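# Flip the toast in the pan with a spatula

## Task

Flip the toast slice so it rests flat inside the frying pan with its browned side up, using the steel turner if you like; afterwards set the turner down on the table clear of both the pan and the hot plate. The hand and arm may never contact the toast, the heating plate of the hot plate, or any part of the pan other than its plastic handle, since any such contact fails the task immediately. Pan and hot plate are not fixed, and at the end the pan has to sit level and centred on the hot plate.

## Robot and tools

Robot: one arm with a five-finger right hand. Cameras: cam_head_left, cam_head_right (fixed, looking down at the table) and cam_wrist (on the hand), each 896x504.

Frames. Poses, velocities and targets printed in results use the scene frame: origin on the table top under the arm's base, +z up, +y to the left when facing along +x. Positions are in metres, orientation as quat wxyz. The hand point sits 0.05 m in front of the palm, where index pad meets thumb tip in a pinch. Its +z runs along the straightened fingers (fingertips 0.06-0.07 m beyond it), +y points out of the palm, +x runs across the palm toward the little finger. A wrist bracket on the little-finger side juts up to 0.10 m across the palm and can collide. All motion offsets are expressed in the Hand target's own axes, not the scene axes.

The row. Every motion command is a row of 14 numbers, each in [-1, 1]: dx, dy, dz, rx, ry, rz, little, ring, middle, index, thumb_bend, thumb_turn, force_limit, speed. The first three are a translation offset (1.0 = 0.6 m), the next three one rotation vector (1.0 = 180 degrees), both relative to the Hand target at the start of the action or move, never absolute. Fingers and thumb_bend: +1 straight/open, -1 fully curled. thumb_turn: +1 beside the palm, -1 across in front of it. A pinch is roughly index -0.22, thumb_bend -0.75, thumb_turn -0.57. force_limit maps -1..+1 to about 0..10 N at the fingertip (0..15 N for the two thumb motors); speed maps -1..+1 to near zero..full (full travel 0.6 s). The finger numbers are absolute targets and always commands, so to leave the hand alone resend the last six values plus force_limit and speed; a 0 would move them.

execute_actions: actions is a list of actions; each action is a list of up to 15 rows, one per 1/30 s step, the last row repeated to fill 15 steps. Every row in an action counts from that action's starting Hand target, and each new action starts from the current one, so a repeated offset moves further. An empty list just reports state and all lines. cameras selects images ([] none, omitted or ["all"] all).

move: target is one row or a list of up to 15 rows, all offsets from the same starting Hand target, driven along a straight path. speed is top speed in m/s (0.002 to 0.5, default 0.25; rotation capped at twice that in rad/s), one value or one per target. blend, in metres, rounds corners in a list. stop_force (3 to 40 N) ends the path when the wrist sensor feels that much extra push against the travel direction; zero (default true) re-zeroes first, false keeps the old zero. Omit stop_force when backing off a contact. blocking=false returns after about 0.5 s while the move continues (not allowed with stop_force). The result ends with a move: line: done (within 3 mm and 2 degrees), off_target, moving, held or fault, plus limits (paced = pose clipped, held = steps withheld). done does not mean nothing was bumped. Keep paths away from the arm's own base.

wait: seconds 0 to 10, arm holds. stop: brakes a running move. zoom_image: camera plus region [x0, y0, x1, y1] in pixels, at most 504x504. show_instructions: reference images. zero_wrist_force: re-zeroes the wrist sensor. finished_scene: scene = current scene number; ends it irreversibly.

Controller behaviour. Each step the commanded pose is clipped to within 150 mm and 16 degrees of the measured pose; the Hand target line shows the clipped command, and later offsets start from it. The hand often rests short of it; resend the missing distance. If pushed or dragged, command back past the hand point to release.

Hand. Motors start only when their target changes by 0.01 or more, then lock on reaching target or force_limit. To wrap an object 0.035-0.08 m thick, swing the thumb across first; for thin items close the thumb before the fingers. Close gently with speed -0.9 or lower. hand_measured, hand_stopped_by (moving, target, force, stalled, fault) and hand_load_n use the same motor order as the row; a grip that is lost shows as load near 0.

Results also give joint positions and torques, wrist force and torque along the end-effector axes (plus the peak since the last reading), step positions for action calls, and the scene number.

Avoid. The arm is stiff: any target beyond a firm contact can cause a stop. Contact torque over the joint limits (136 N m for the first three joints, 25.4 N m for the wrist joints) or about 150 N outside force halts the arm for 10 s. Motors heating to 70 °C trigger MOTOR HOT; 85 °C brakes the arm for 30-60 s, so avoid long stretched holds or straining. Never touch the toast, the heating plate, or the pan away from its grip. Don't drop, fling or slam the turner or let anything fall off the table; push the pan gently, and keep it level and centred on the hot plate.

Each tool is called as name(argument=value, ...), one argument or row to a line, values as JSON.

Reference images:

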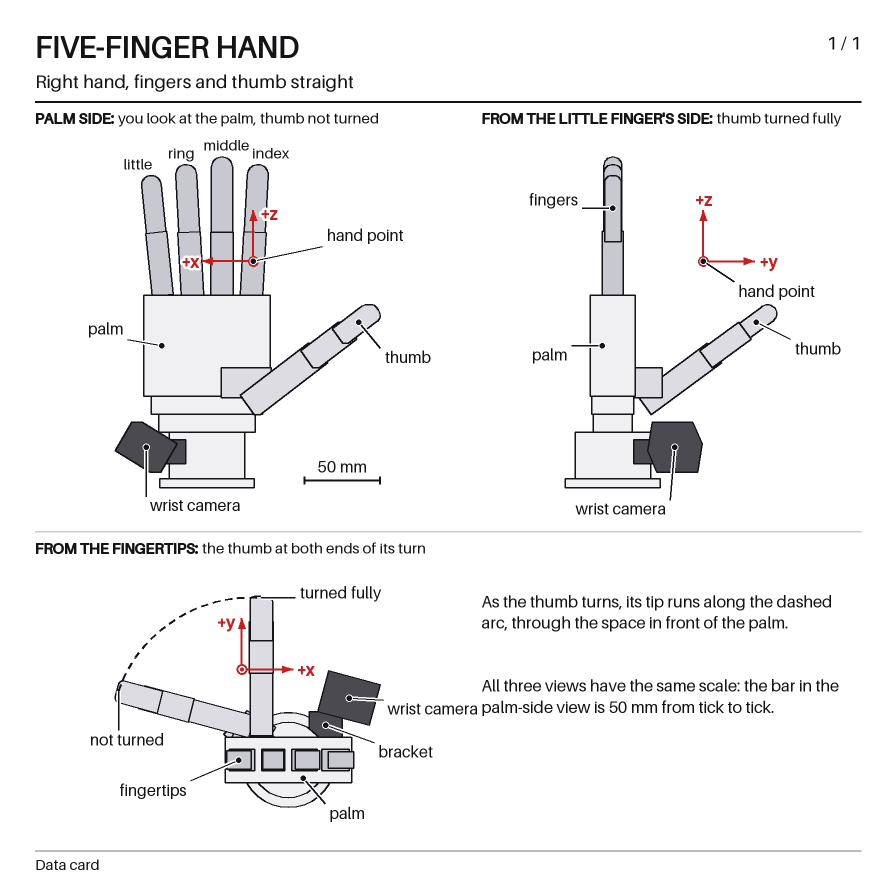

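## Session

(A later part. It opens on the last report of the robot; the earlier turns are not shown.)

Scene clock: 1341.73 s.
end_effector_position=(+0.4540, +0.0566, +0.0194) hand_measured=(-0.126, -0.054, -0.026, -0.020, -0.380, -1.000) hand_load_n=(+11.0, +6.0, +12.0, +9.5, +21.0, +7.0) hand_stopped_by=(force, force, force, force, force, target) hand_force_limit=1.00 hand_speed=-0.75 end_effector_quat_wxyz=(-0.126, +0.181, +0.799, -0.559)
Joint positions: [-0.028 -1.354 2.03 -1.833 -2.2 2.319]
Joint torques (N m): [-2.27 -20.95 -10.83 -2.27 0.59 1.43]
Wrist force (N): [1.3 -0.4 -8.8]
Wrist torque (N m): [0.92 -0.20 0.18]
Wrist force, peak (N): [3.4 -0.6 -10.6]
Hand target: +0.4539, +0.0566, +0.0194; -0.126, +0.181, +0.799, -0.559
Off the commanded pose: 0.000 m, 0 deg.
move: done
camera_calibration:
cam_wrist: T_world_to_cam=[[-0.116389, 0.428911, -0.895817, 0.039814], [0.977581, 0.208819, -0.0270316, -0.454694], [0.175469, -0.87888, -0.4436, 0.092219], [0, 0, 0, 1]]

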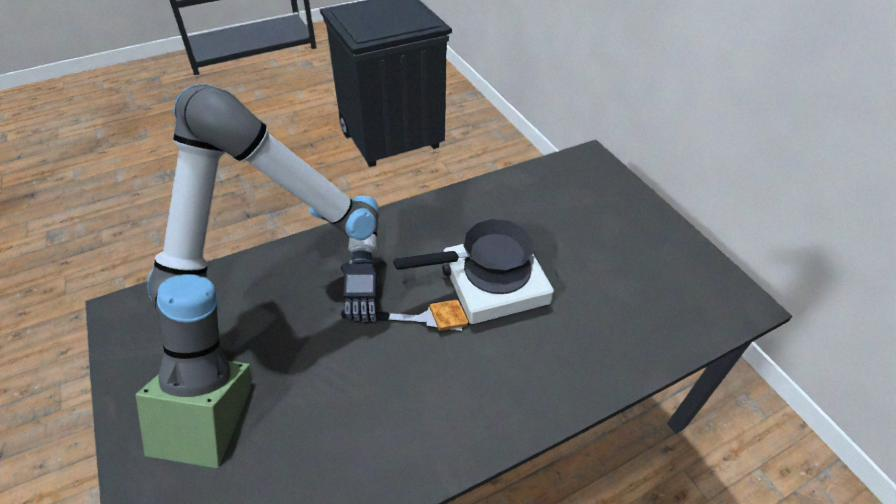

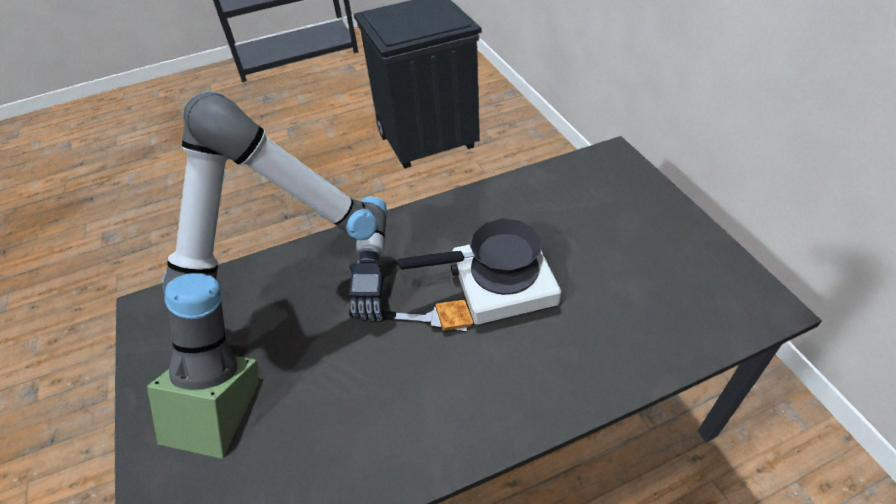

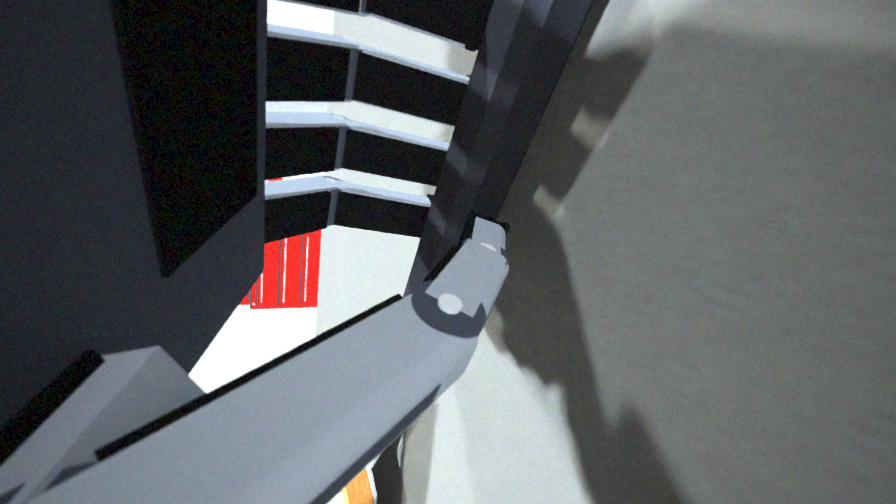

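move(
  target=[0.025,-0.0048,-0.0015,0,0,0,-1,-1,-1,-1,-1,-1,1,-0.75],
  speed=0.03,
)

zoom_image(
  camera="cam_head_left",
  region=[300, 230, 510, 350],
)

zoom_image(
  camera="cam_head_right",
  region=[350, 230, 510, 350],
)

Scene clock: 1346.37 s.
end_effector_position=(+0.4402, +0.0630, +0.0224) hand_measured=(-0.126, -0.054, -0.024, -0.020, -0.378, -1.000) hand_load_n=(+5.5, +3.0, +12.5, +11.0, +24.0, +9.5) hand_stopped_by=(force, force, force, force, force, target) hand_force_limit=1.00 hand_speed=-0.75 end_effector_quat_wxyz=(-0.126, +0.181, +0.799, -0.559)
Joint positions: [-0.013 -1.381 2.057 -1.823 -2.194 2.336]
Joint torques (N m): [-13.31 -22.87 -16.37 -1.19 -1.62 -1.13]
Wrist force (N): [-0.3 7.5 -0.4]
Wrist torque (N m): [0.93 0.09 -0.09]
Wrist force, peak (N): [-5.5 1.1 -7.9]
Hand target: +0.4403, +0.0629, +0.0224; -0.126, +0.181, +0.799, -0.559
Off the commanded pose: 0.000 m, 0 deg.
move: done
camera_calibration:
cam_wrist: T_world_to_cam=[[-0.116295, 0.428927, -0.895822, 0.0381328], [0.977596, 0.208756, -0.0269572, -0.442528], [0.175445, -0.878887, -0.443595, 0.101649], [0, 0, 0, 1]]

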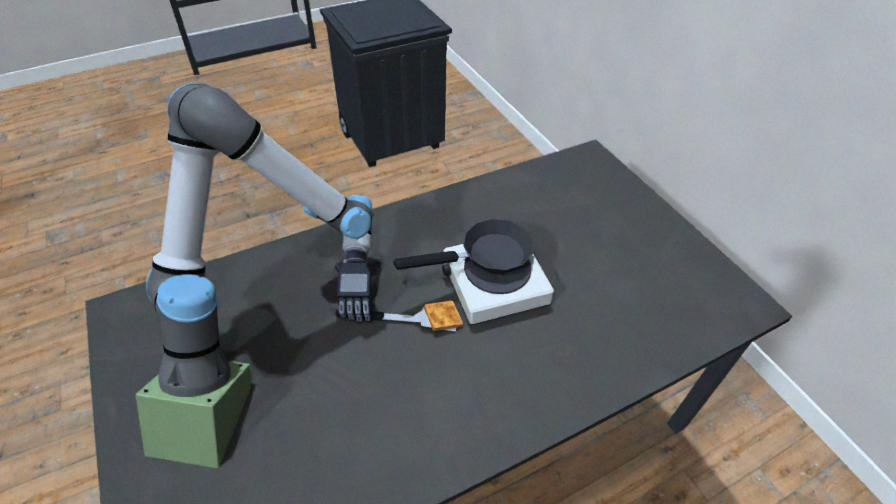

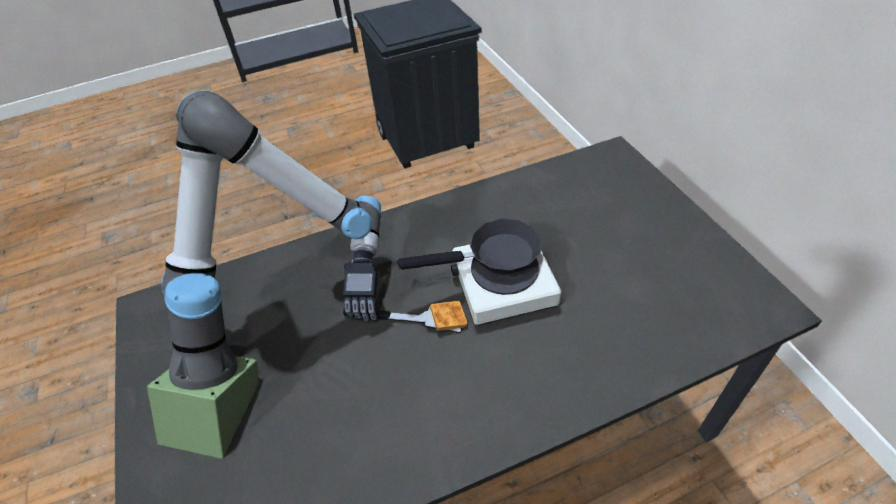

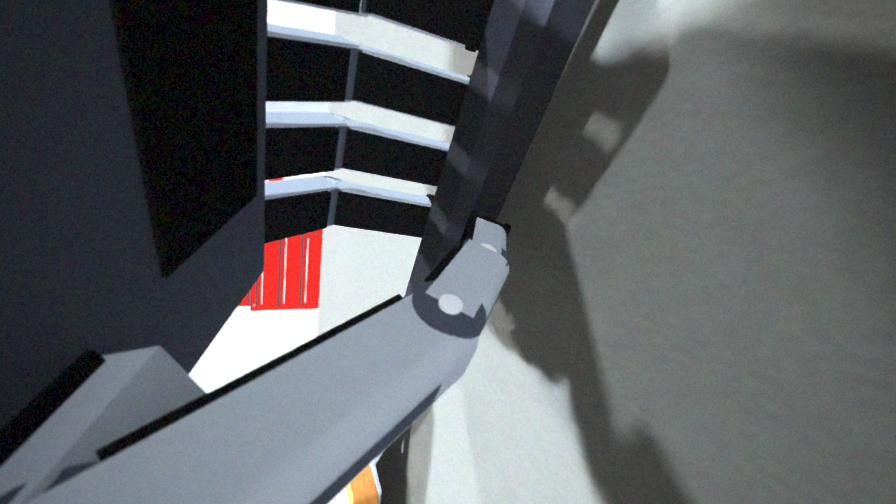

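Scaled by 2.400.

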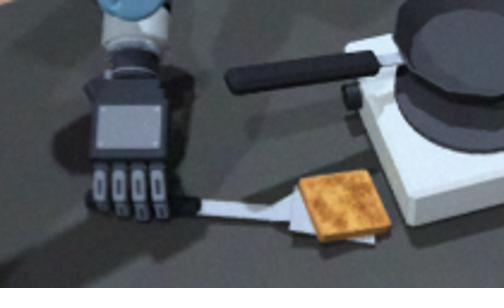

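Scaled by 3.150.

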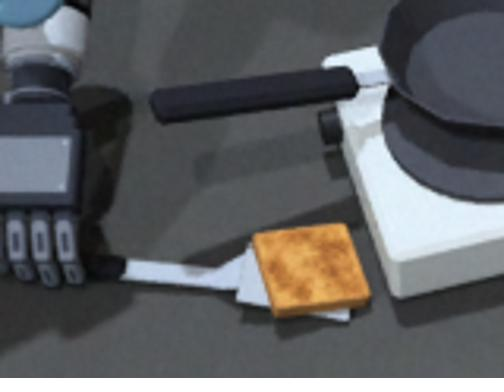

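move(
  target=[0,-0.0627,-0.0228,0,0,0,-1,-1,-1,-1,-1,-1,1,-0.75],
  speed=0.03,
)

zoom_image(
  camera="cam_head_left",
  region=[300, 210, 510, 330],
)

zoom_image(
  camera="cam_head_right",
  region=[350, 230, 510, 350],
)

Scene clock: 1352.63 s.
end_effector_position=(+0.4403, +0.0629, +0.0626) hand_measured=(-0.126, -0.054, -0.024, -0.020, -0.378, -1.000) hand_load_n=(+5.5, +2.5, +12.0, +11.0, +24.5, +9.0) hand_stopped_by=(force, force, force, force, force, target) hand_force_limit=1.00 hand_speed=-0.75 end_effector_quat_wxyz=(-0.126, +0.181, +0.799, -0.559)
Joint positions: [-0.043 -1.471 2.058 -1.755 -2.207 2.301]
Joint torques (N m): [0.82 -20.56 -18.29 -3.01 -1.37 1.44]
Wrist force (N): [-0.2 7.5 -0.5]
Wrist torque (N m): [0.96 0.08 -0.10]
Wrist force, peak (N): [-0.1 7.8 -0.2]
Hand target: +0.4403, +0.0629, +0.0624; -0.126, +0.181, +0.799, -0.559
Off the commanded pose: 0.000 m, 0 deg.
move: done
camera_calibration:
cam_wrist: T_world_to_cam=[[-0.116557, 0.428893, -0.895804, 0.0742867], [0.977582, 0.208786, -0.0272357, -0.441448], [0.17535, -0.878897, -0.443613, 0.11937], [0, 0, 0, 1]]

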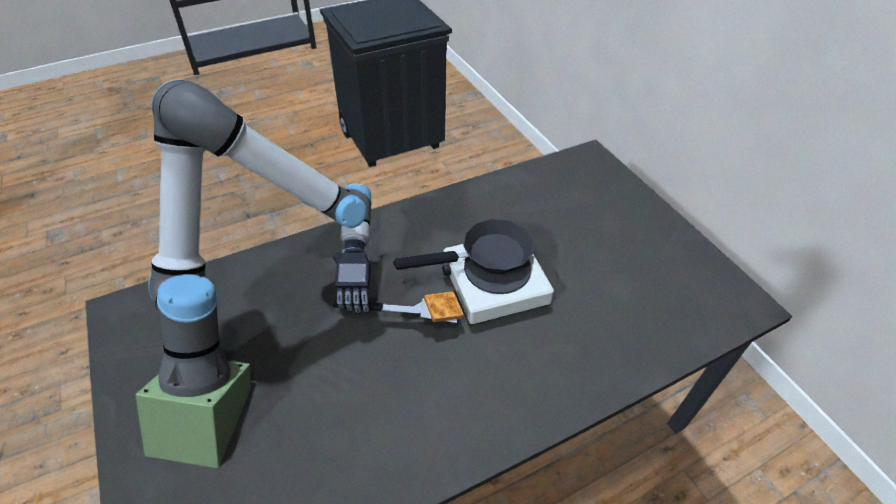

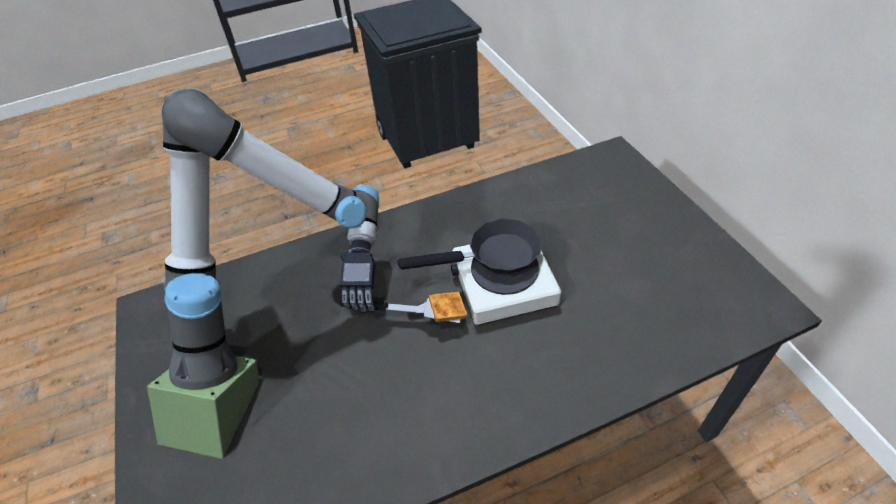

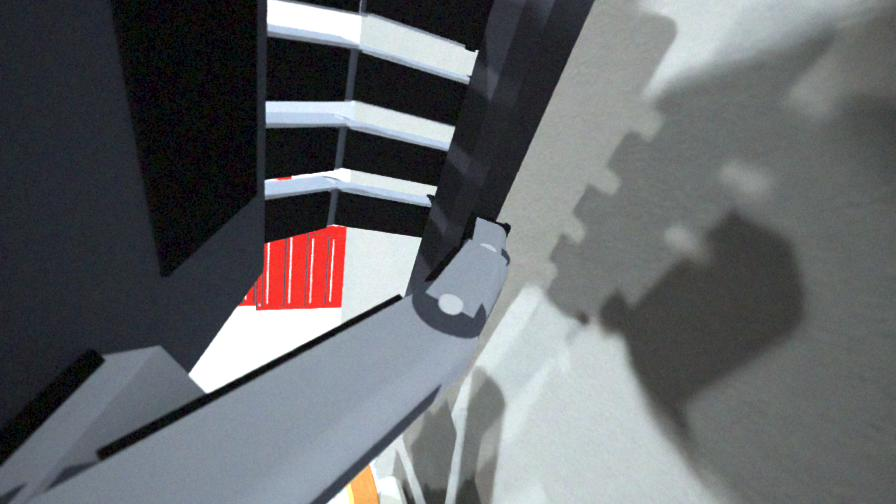

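Scaled by 2.400.

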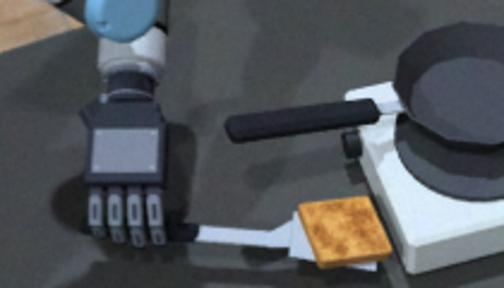

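Scaled by 3.150.

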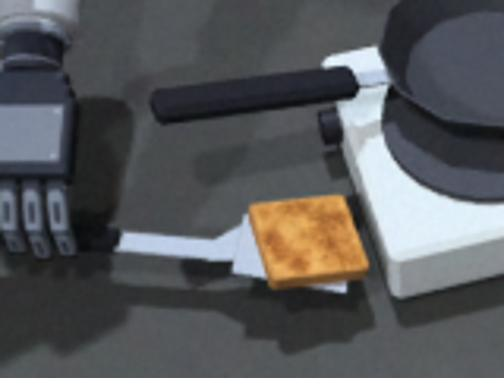

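move(
  target=[
    [0,-0.3133,-0.114,0,0,0,-1,-1,-1,-1,-1,-1,1,-0.75],
    [-0.2822,-0.223,-0.3618,0,0,0,-1,-1,-1,-1,-1,-1,1,-0.75],
  ],
  speed=0.09,
  blend=0.04,
)

zoom_image(
  camera="cam_head_left",
  region=[370, 150, 610, 310],
)

zoom_image(
  camera="cam_head_right",
  region=[370, 150, 610, 310],
)

Scene clock: 1365.47 s.
end_effector_position=(+0.6610, +0.1328, +0.2625) hand_measured=(-0.126, -0.054, -0.024, -0.020, -0.378, -1.000) hand_load_n=(+5.5, +3.0, +12.5, +11.5, +24.0, +9.5) hand_stopped_by=(force, force, force, force, force, target) hand_force_limit=1.00 hand_speed=-0.75 end_effector_quat_wxyz=(-0.126, +0.181, +0.799, -0.559)
Joint positions: [-0.112 -1.277 1.132 -1.072 -2.232 2.221]
Joint torques (N m): [-18.22 -47.61 -27.6 -2.46 -2.03 -1.72]
Wrist force (N): [-1.1 7.0 -0.2]
Wrist torque (N m): [0.94 0.22 -0.08]
Wrist force, peak (N): [-0.1 8.3 -0.1]
Hand target: +0.6610, +0.1328, +0.2626; -0.126, +0.181, +0.799, -0.559
Off the commanded pose: 0.000 m, 0 deg.
move: done
camera_calibration:
cam_wrist: T_world_to_cam=[[-0.116403, 0.428936, -0.895804, 0.249063], [0.977597, 0.208738, -0.0270819, -0.6664], [0.175372, -0.878887, -0.443624, 0.230797], [0, 0, 0, 1]]

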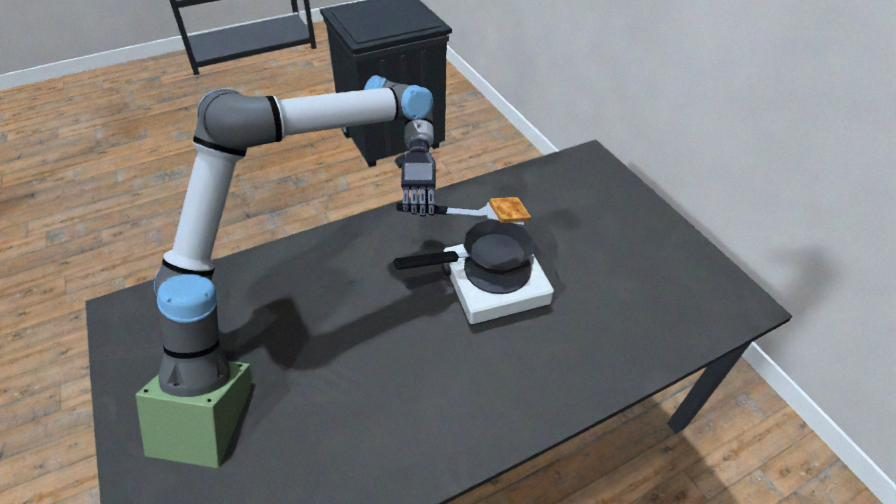

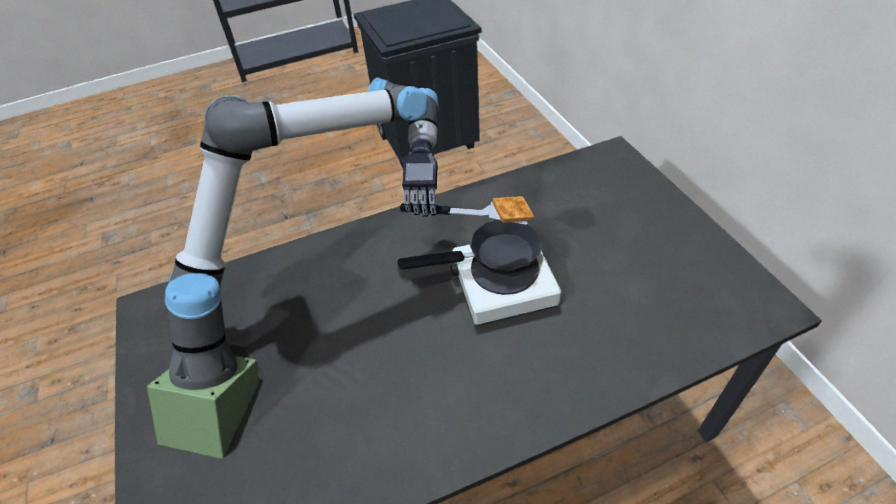

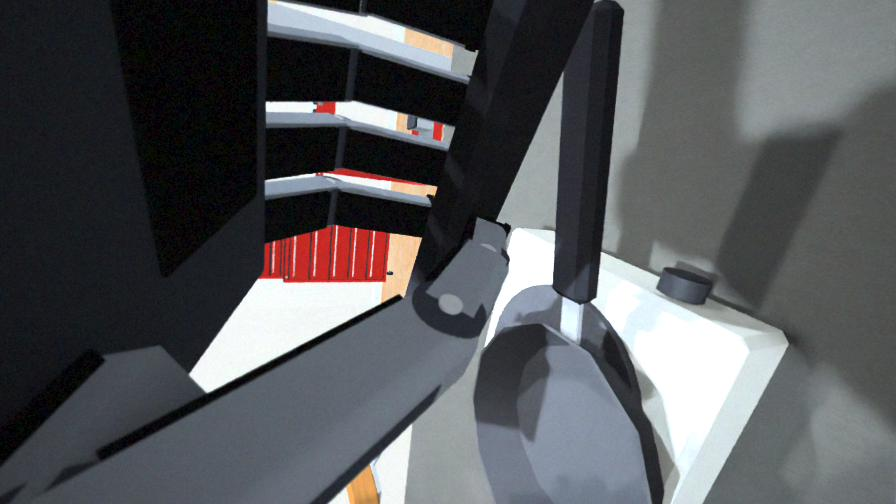

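Scaled by 2.100.

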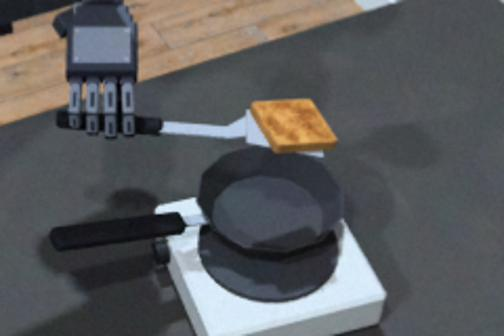

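Scaled by 2.100.

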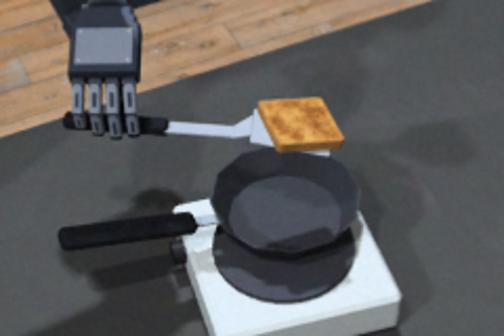

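move(
  target=[-0.0279,0.0807,-0.0025,-0.0155,0.0605,-0.1662,-1,-1,-1,-1,-1,-1,1,-0.75],
  speed=0.08,
)

zoom_image(
  camera="cam_head_left",
  region=[370, 170, 610, 330],
)

zoom_image(
  camera="cam_head_right",
  region=[370, 170, 610, 330],
)

Scene clock: 1379.37 s.
end_effector_position=(+0.6839, +0.1417, +0.2176) hand_measured=(-0.126, -0.054, -0.024, -0.020, -0.378, -1.000) hand_load_n=(+3.5, +5.5, +12.5, +12.0, +21.5, +7.0) hand_stopped_by=(force, force, force, force, force, target) hand_force_limit=1.00 hand_speed=-0.75 end_effector_quat_wxyz=(-0.336, +0.024, +0.816, -0.469) end_effector_velocity=(+0.001, +0.000, +0.001) end_effector_angular_velocity=(-0.003, -0.008, +0.001)
Joint positions: [-0.146 -0.976 0.713 -0.788 -2.125 1.766]
Joint velocities: [0 -0.003 0.004 -0.006 -0.001 0.005]
Joint torques (N m): [-15.44 -63.33 -12.57 -2.32 -2.11 1.68]
Wrist force (N): [-1.9 5.8 0.3]
Wrist torque (N m): [0.92 0.27 0.15]
Wrist force, peak (N): [-0.9 8.2 0.0]
Hand target: +0.6839, +0.1417, +0.2177; -0.336, +0.024, +0.816, -0.469
Off the commanded pose: 0.000 m, 0 deg.
move: done
camera_calibration:
cam_wrist: T_world_to_cam=[[-0.483306, 0.64551, -0.591382, 0.361616], [0.869125, 0.272721, -0.412608, -0.542884], [-0.105061, -0.7134, -0.692836, 0.437217], [0, 0, 0, 1]]

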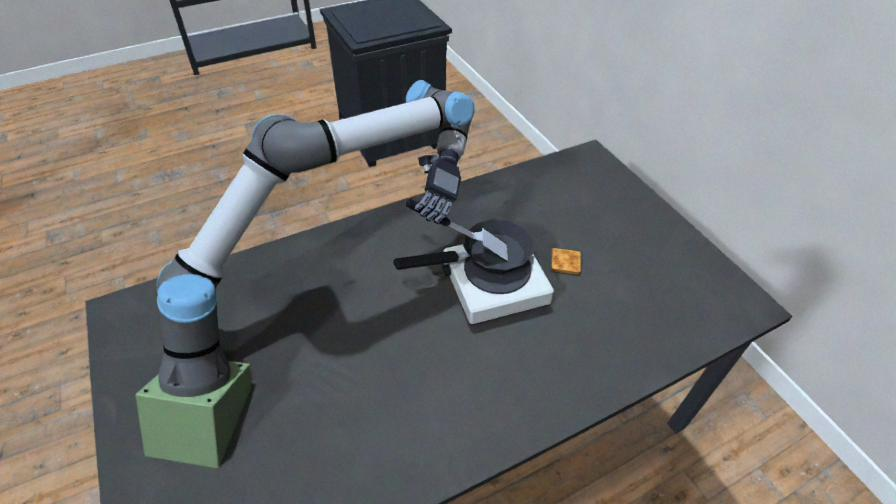

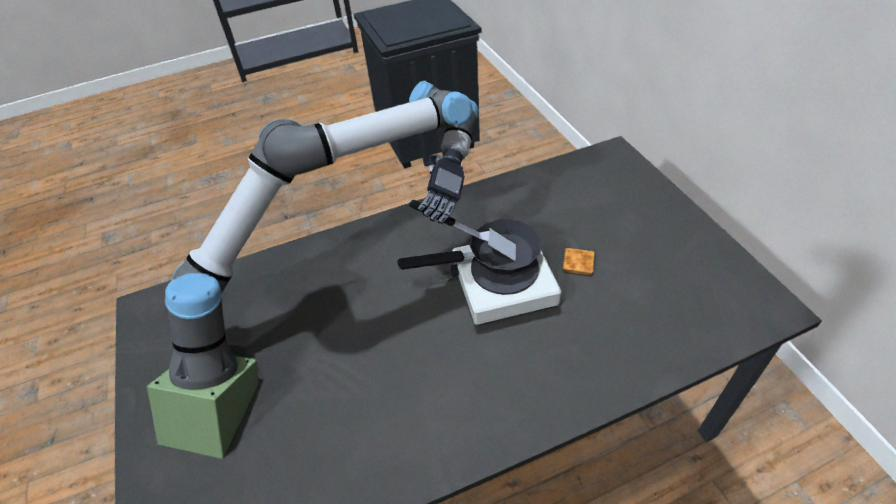

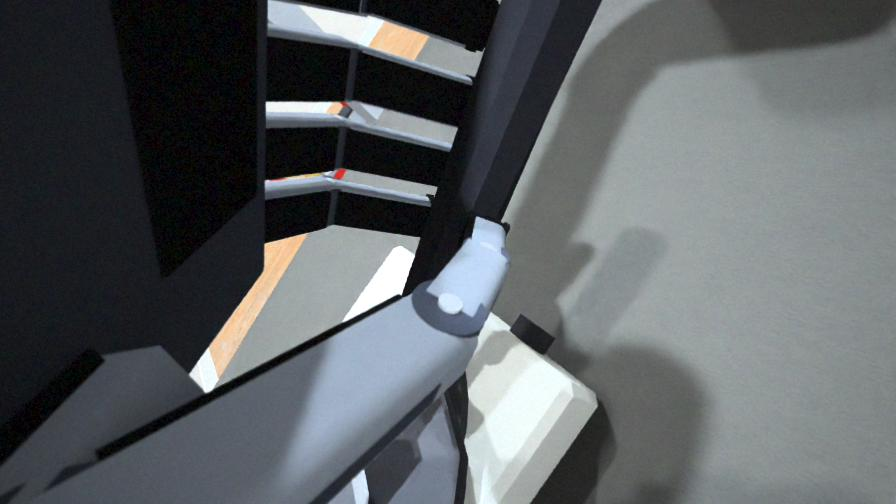

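Scaled by 2.100.

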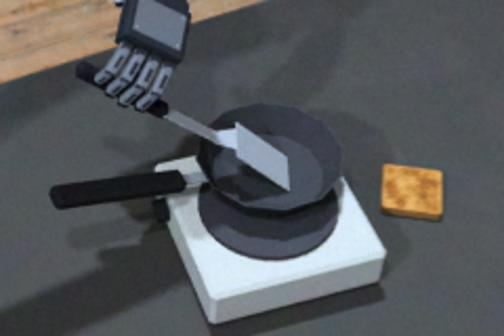

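Scaled by 2.100.

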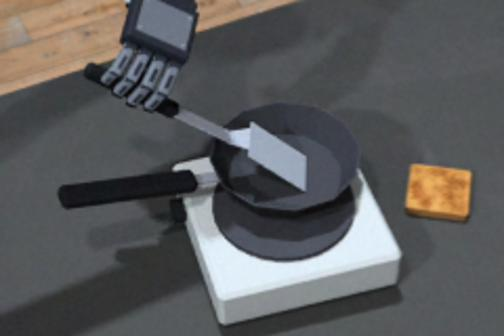

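move(
  target=[
    [0.1753,-0.2605,-0.111,0,0,0,-1,-1,-1,-1,-1,-1,1,-0.75],
    [-0.1812,-0.5623,0.0332,0.2777,-0.4127,-0.1758,-1,-1,-1,-1,-1,-1,1,-0.75],
  ],
  speed=0.25,
)

Scene clock: 1394.10 s.
end_effector_position=(+0.8497, -0.1003, +0.4176) hand_measured=(-0.126, -0.054, -0.024, -0.020, -0.378, -1.000) hand_load_n=(+3.5, +5.0, +12.0, +11.0, +23.0, +7.0) hand_stopped_by=(force, force, force, force, force, target) hand_force_limit=1.00 hand_speed=-0.75 end_effector_quat_wxyz=(-0.119, +0.585, -0.570, +0.565)
Joint positions: [-0.748 -1.258 1.435 -3.03 -1.382 -0.134]
Joint torques (N m): [-23.28 -40.3 -15.19 -3.11 1.02 0.45]
Wrist force (N): [-3.1 6.5 -0.2]
Wrist torque (N m): [0.88 0.31 -0.17]
Wrist force, peak (N): [-3.9 8.8 1.1]
Hand target: +0.8497, -0.1003, +0.4176; -0.119, +0.585, -0.569, +0.565
Off the commanded pose: 0.000 m, 0 deg.
elbow stopped short: the move would have taken joint 3 (elbow) straighter than the controller allows.
move: done
camera_calibration:
cam_wrist: T_world_to_cam=[[-0.6004, -0.537004, -0.592577, 0.697672], [-0.346529, 0.842521, -0.412403, 0.55151], [0.72072, -0.042262, -0.691937, -0.214203], [0, 0, 0, 1]]

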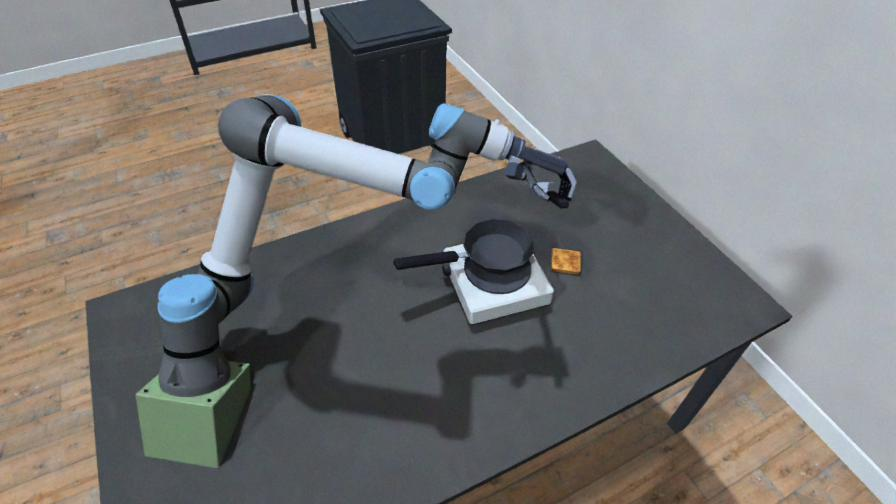

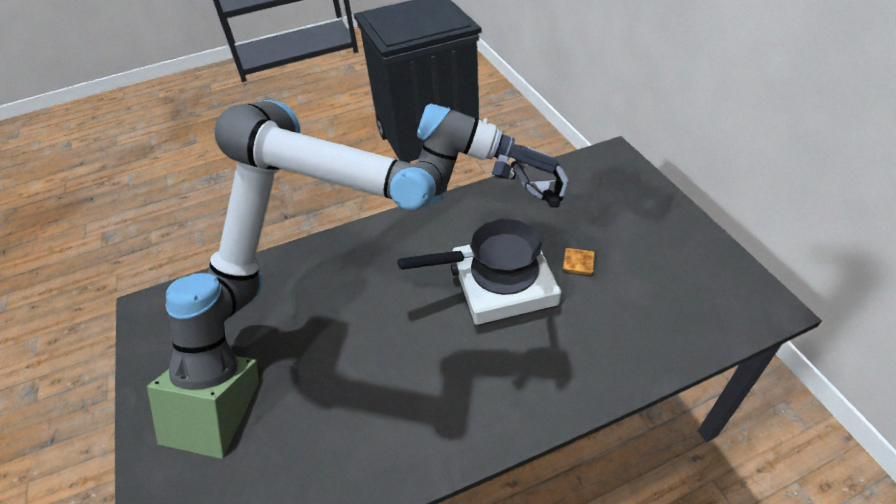

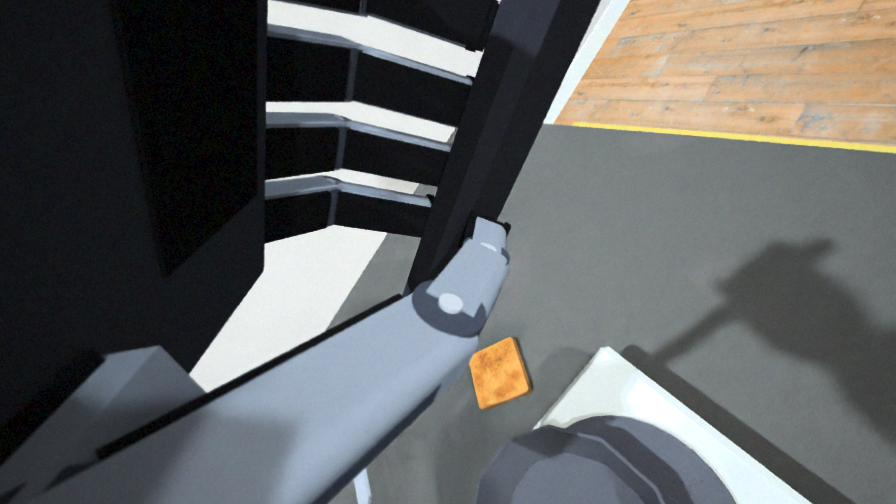

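move(
  target=[-0.2677,0.0277,0.252,-0.0131,0.051,-0.1403,-1,-1,-1,-1,-1,-1,1,-0.75],
  speed=0.2,
)

zoom_image(
  camera="cam_head_left",
  region=[470, 150, 690, 310],
)

zoom_image(
  camera="cam_head_right",
  region=[470, 150, 690, 310],
)

Scene clock: 1400.53 s.
end_effector_position=(+1.0074, -0.0533, +0.2699) hand_measured=(-0.126, -0.054, -0.024, -0.020, -0.378, -1.000) hand_load_n=(+3.5, +5.5, +12.0, +11.0, +23.0, +7.5) hand_stopped_by=(force, force, force, force, force, target) hand_force_limit=1.00 hand_speed=-0.75 end_effector_quat_wxyz=(+0.065, +0.651, -0.447, +0.610)
Joint positions: [-0.385 -0.74 0.789 -2.904 -1.894 -0.473]
Joint torques (N m): [-15.57 -46.12 -29.16 -3.39 -2.2 -1.65]
Wrist force (N): [-4.1 5.1 -0.3]
Wrist torque (N m): [0.77 0.31 -0.19]
Wrist force, peak (N): [-3.5 6.9 -0.9]
Hand target: +1.0075, -0.0533, +0.2698; +0.065, +0.651, -0.447, +0.610
Off the commanded pose: 0.000 m, 0 deg.
move: done
camera_calibration:
cam_wrist: T_world_to_cam=[[-0.681489, -0.70646, -0.191017, 0.694398], [-0.455854, 0.613974, -0.644385, 0.66627], [0.572512, -0.352066, -0.740459, -0.282108], [0, 0, 0, 1]]

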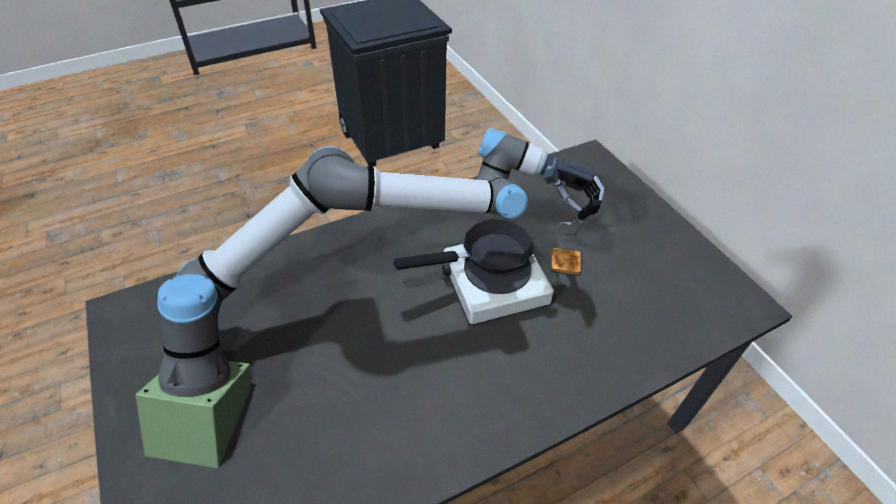

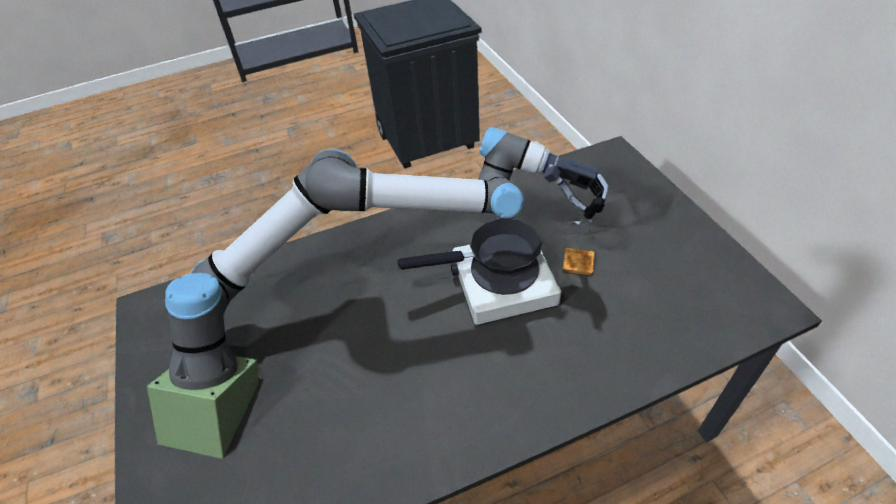

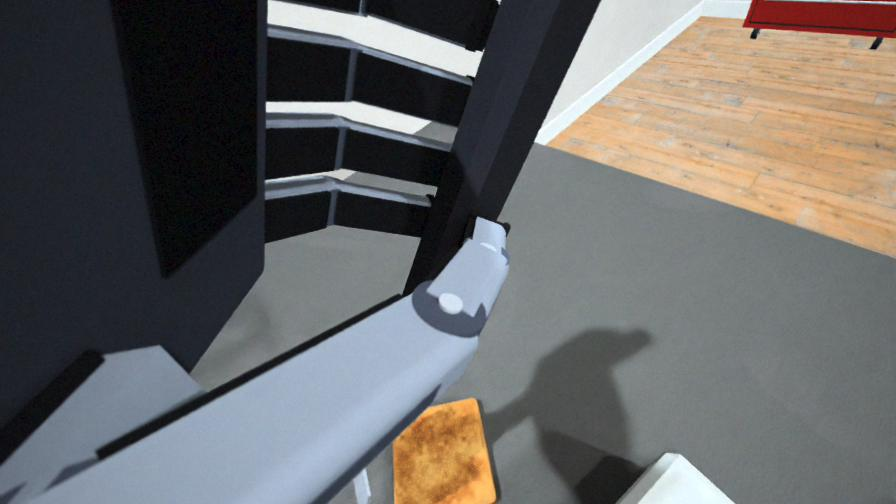

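Scaled by 2.291.

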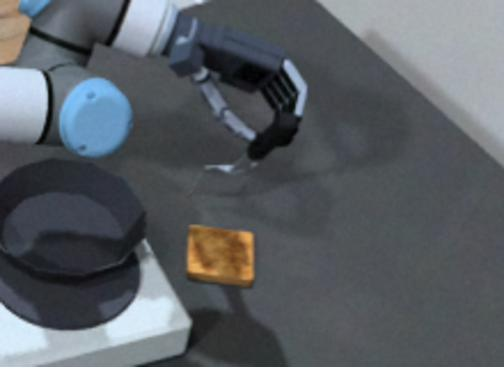

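Scaled by 2.291.

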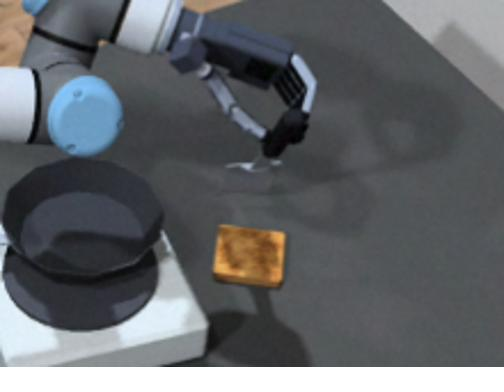

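move(
  target=[-0.0781,0.0422,0.0227,0,0,0,-1,-1,-1,-1,-1,-1,1,-0.75],
  speed=0.03,
  stop_force=3,
)

zoom_image(
  camera="cam_head_left",
  region=[500, 190, 660, 310],
)

zoom_image(
  camera="cam_head_right",
  region=[500, 190, 660, 310],
)

Scene clock: 1407.73 s.
end_effector_position=(+1.0075, -0.0533, +0.2148) hand_measured=(-0.126, -0.054, -0.024, -0.020, -0.378, -1.000) hand_load_n=(+3.5, +5.0, +12.0, +11.5, +22.5, +7.5) hand_stopped_by=(force, force, force, force, force, target) hand_force_limit=1.00 hand_speed=-0.75 end_effector_quat_wxyz=(+0.065, +0.651, -0.447, +0.610)
Joint positions: [-0.352 -0.681 0.806 -2.976 -1.926 -0.463]
Joint torques (N m): [-29.01 -70.18 -27.08 -0.16 0.53 -1.6]
Wrist force (N): [-3.8 5.2 -0.2]
Wrist torque (N m): [0.79 0.30 -0.14]
Wrist force, peak (N): [-4.3 5.4 0.1]
Hand target: +1.0075, -0.0533, +0.2148; +0.065, +0.651, -0.447, +0.610
Off the commanded pose: 0.000 m, 0 deg.
move: done
camera_calibration:
cam_wrist: T_world_to_cam=[[-0.681567, -0.706461, -0.190732, 0.683927], [-0.455982, 0.613885, -0.64438, 0.630922], [0.572317, -0.352218, -0.740537, -0.322748], [0, 0, 0, 1]]

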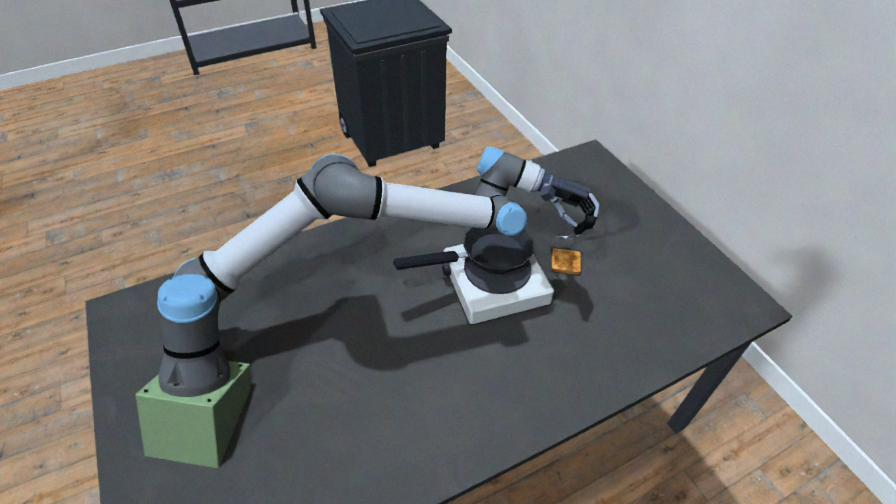

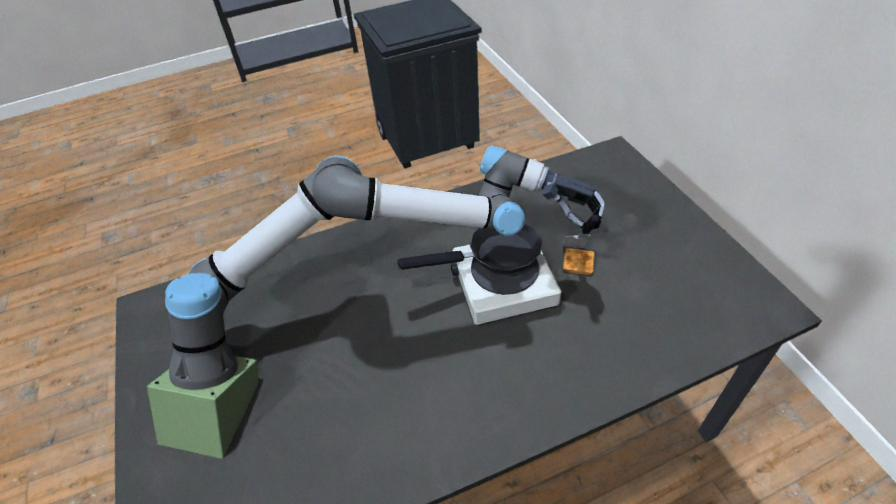

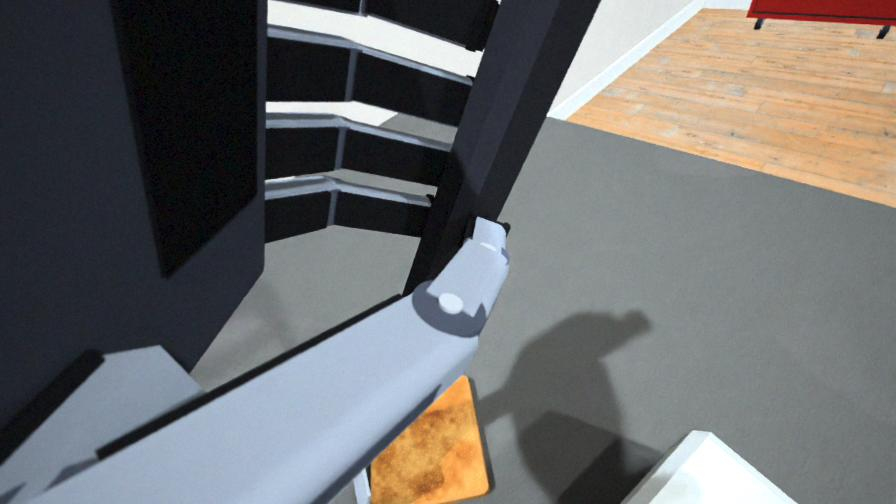

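Scaled by 3.150.

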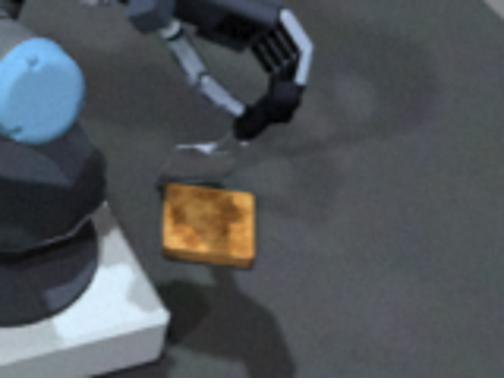

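Scaled by 3.150.

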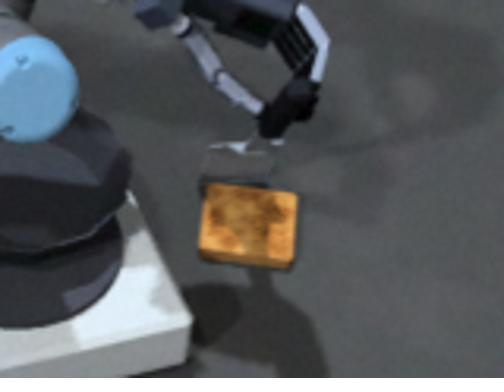

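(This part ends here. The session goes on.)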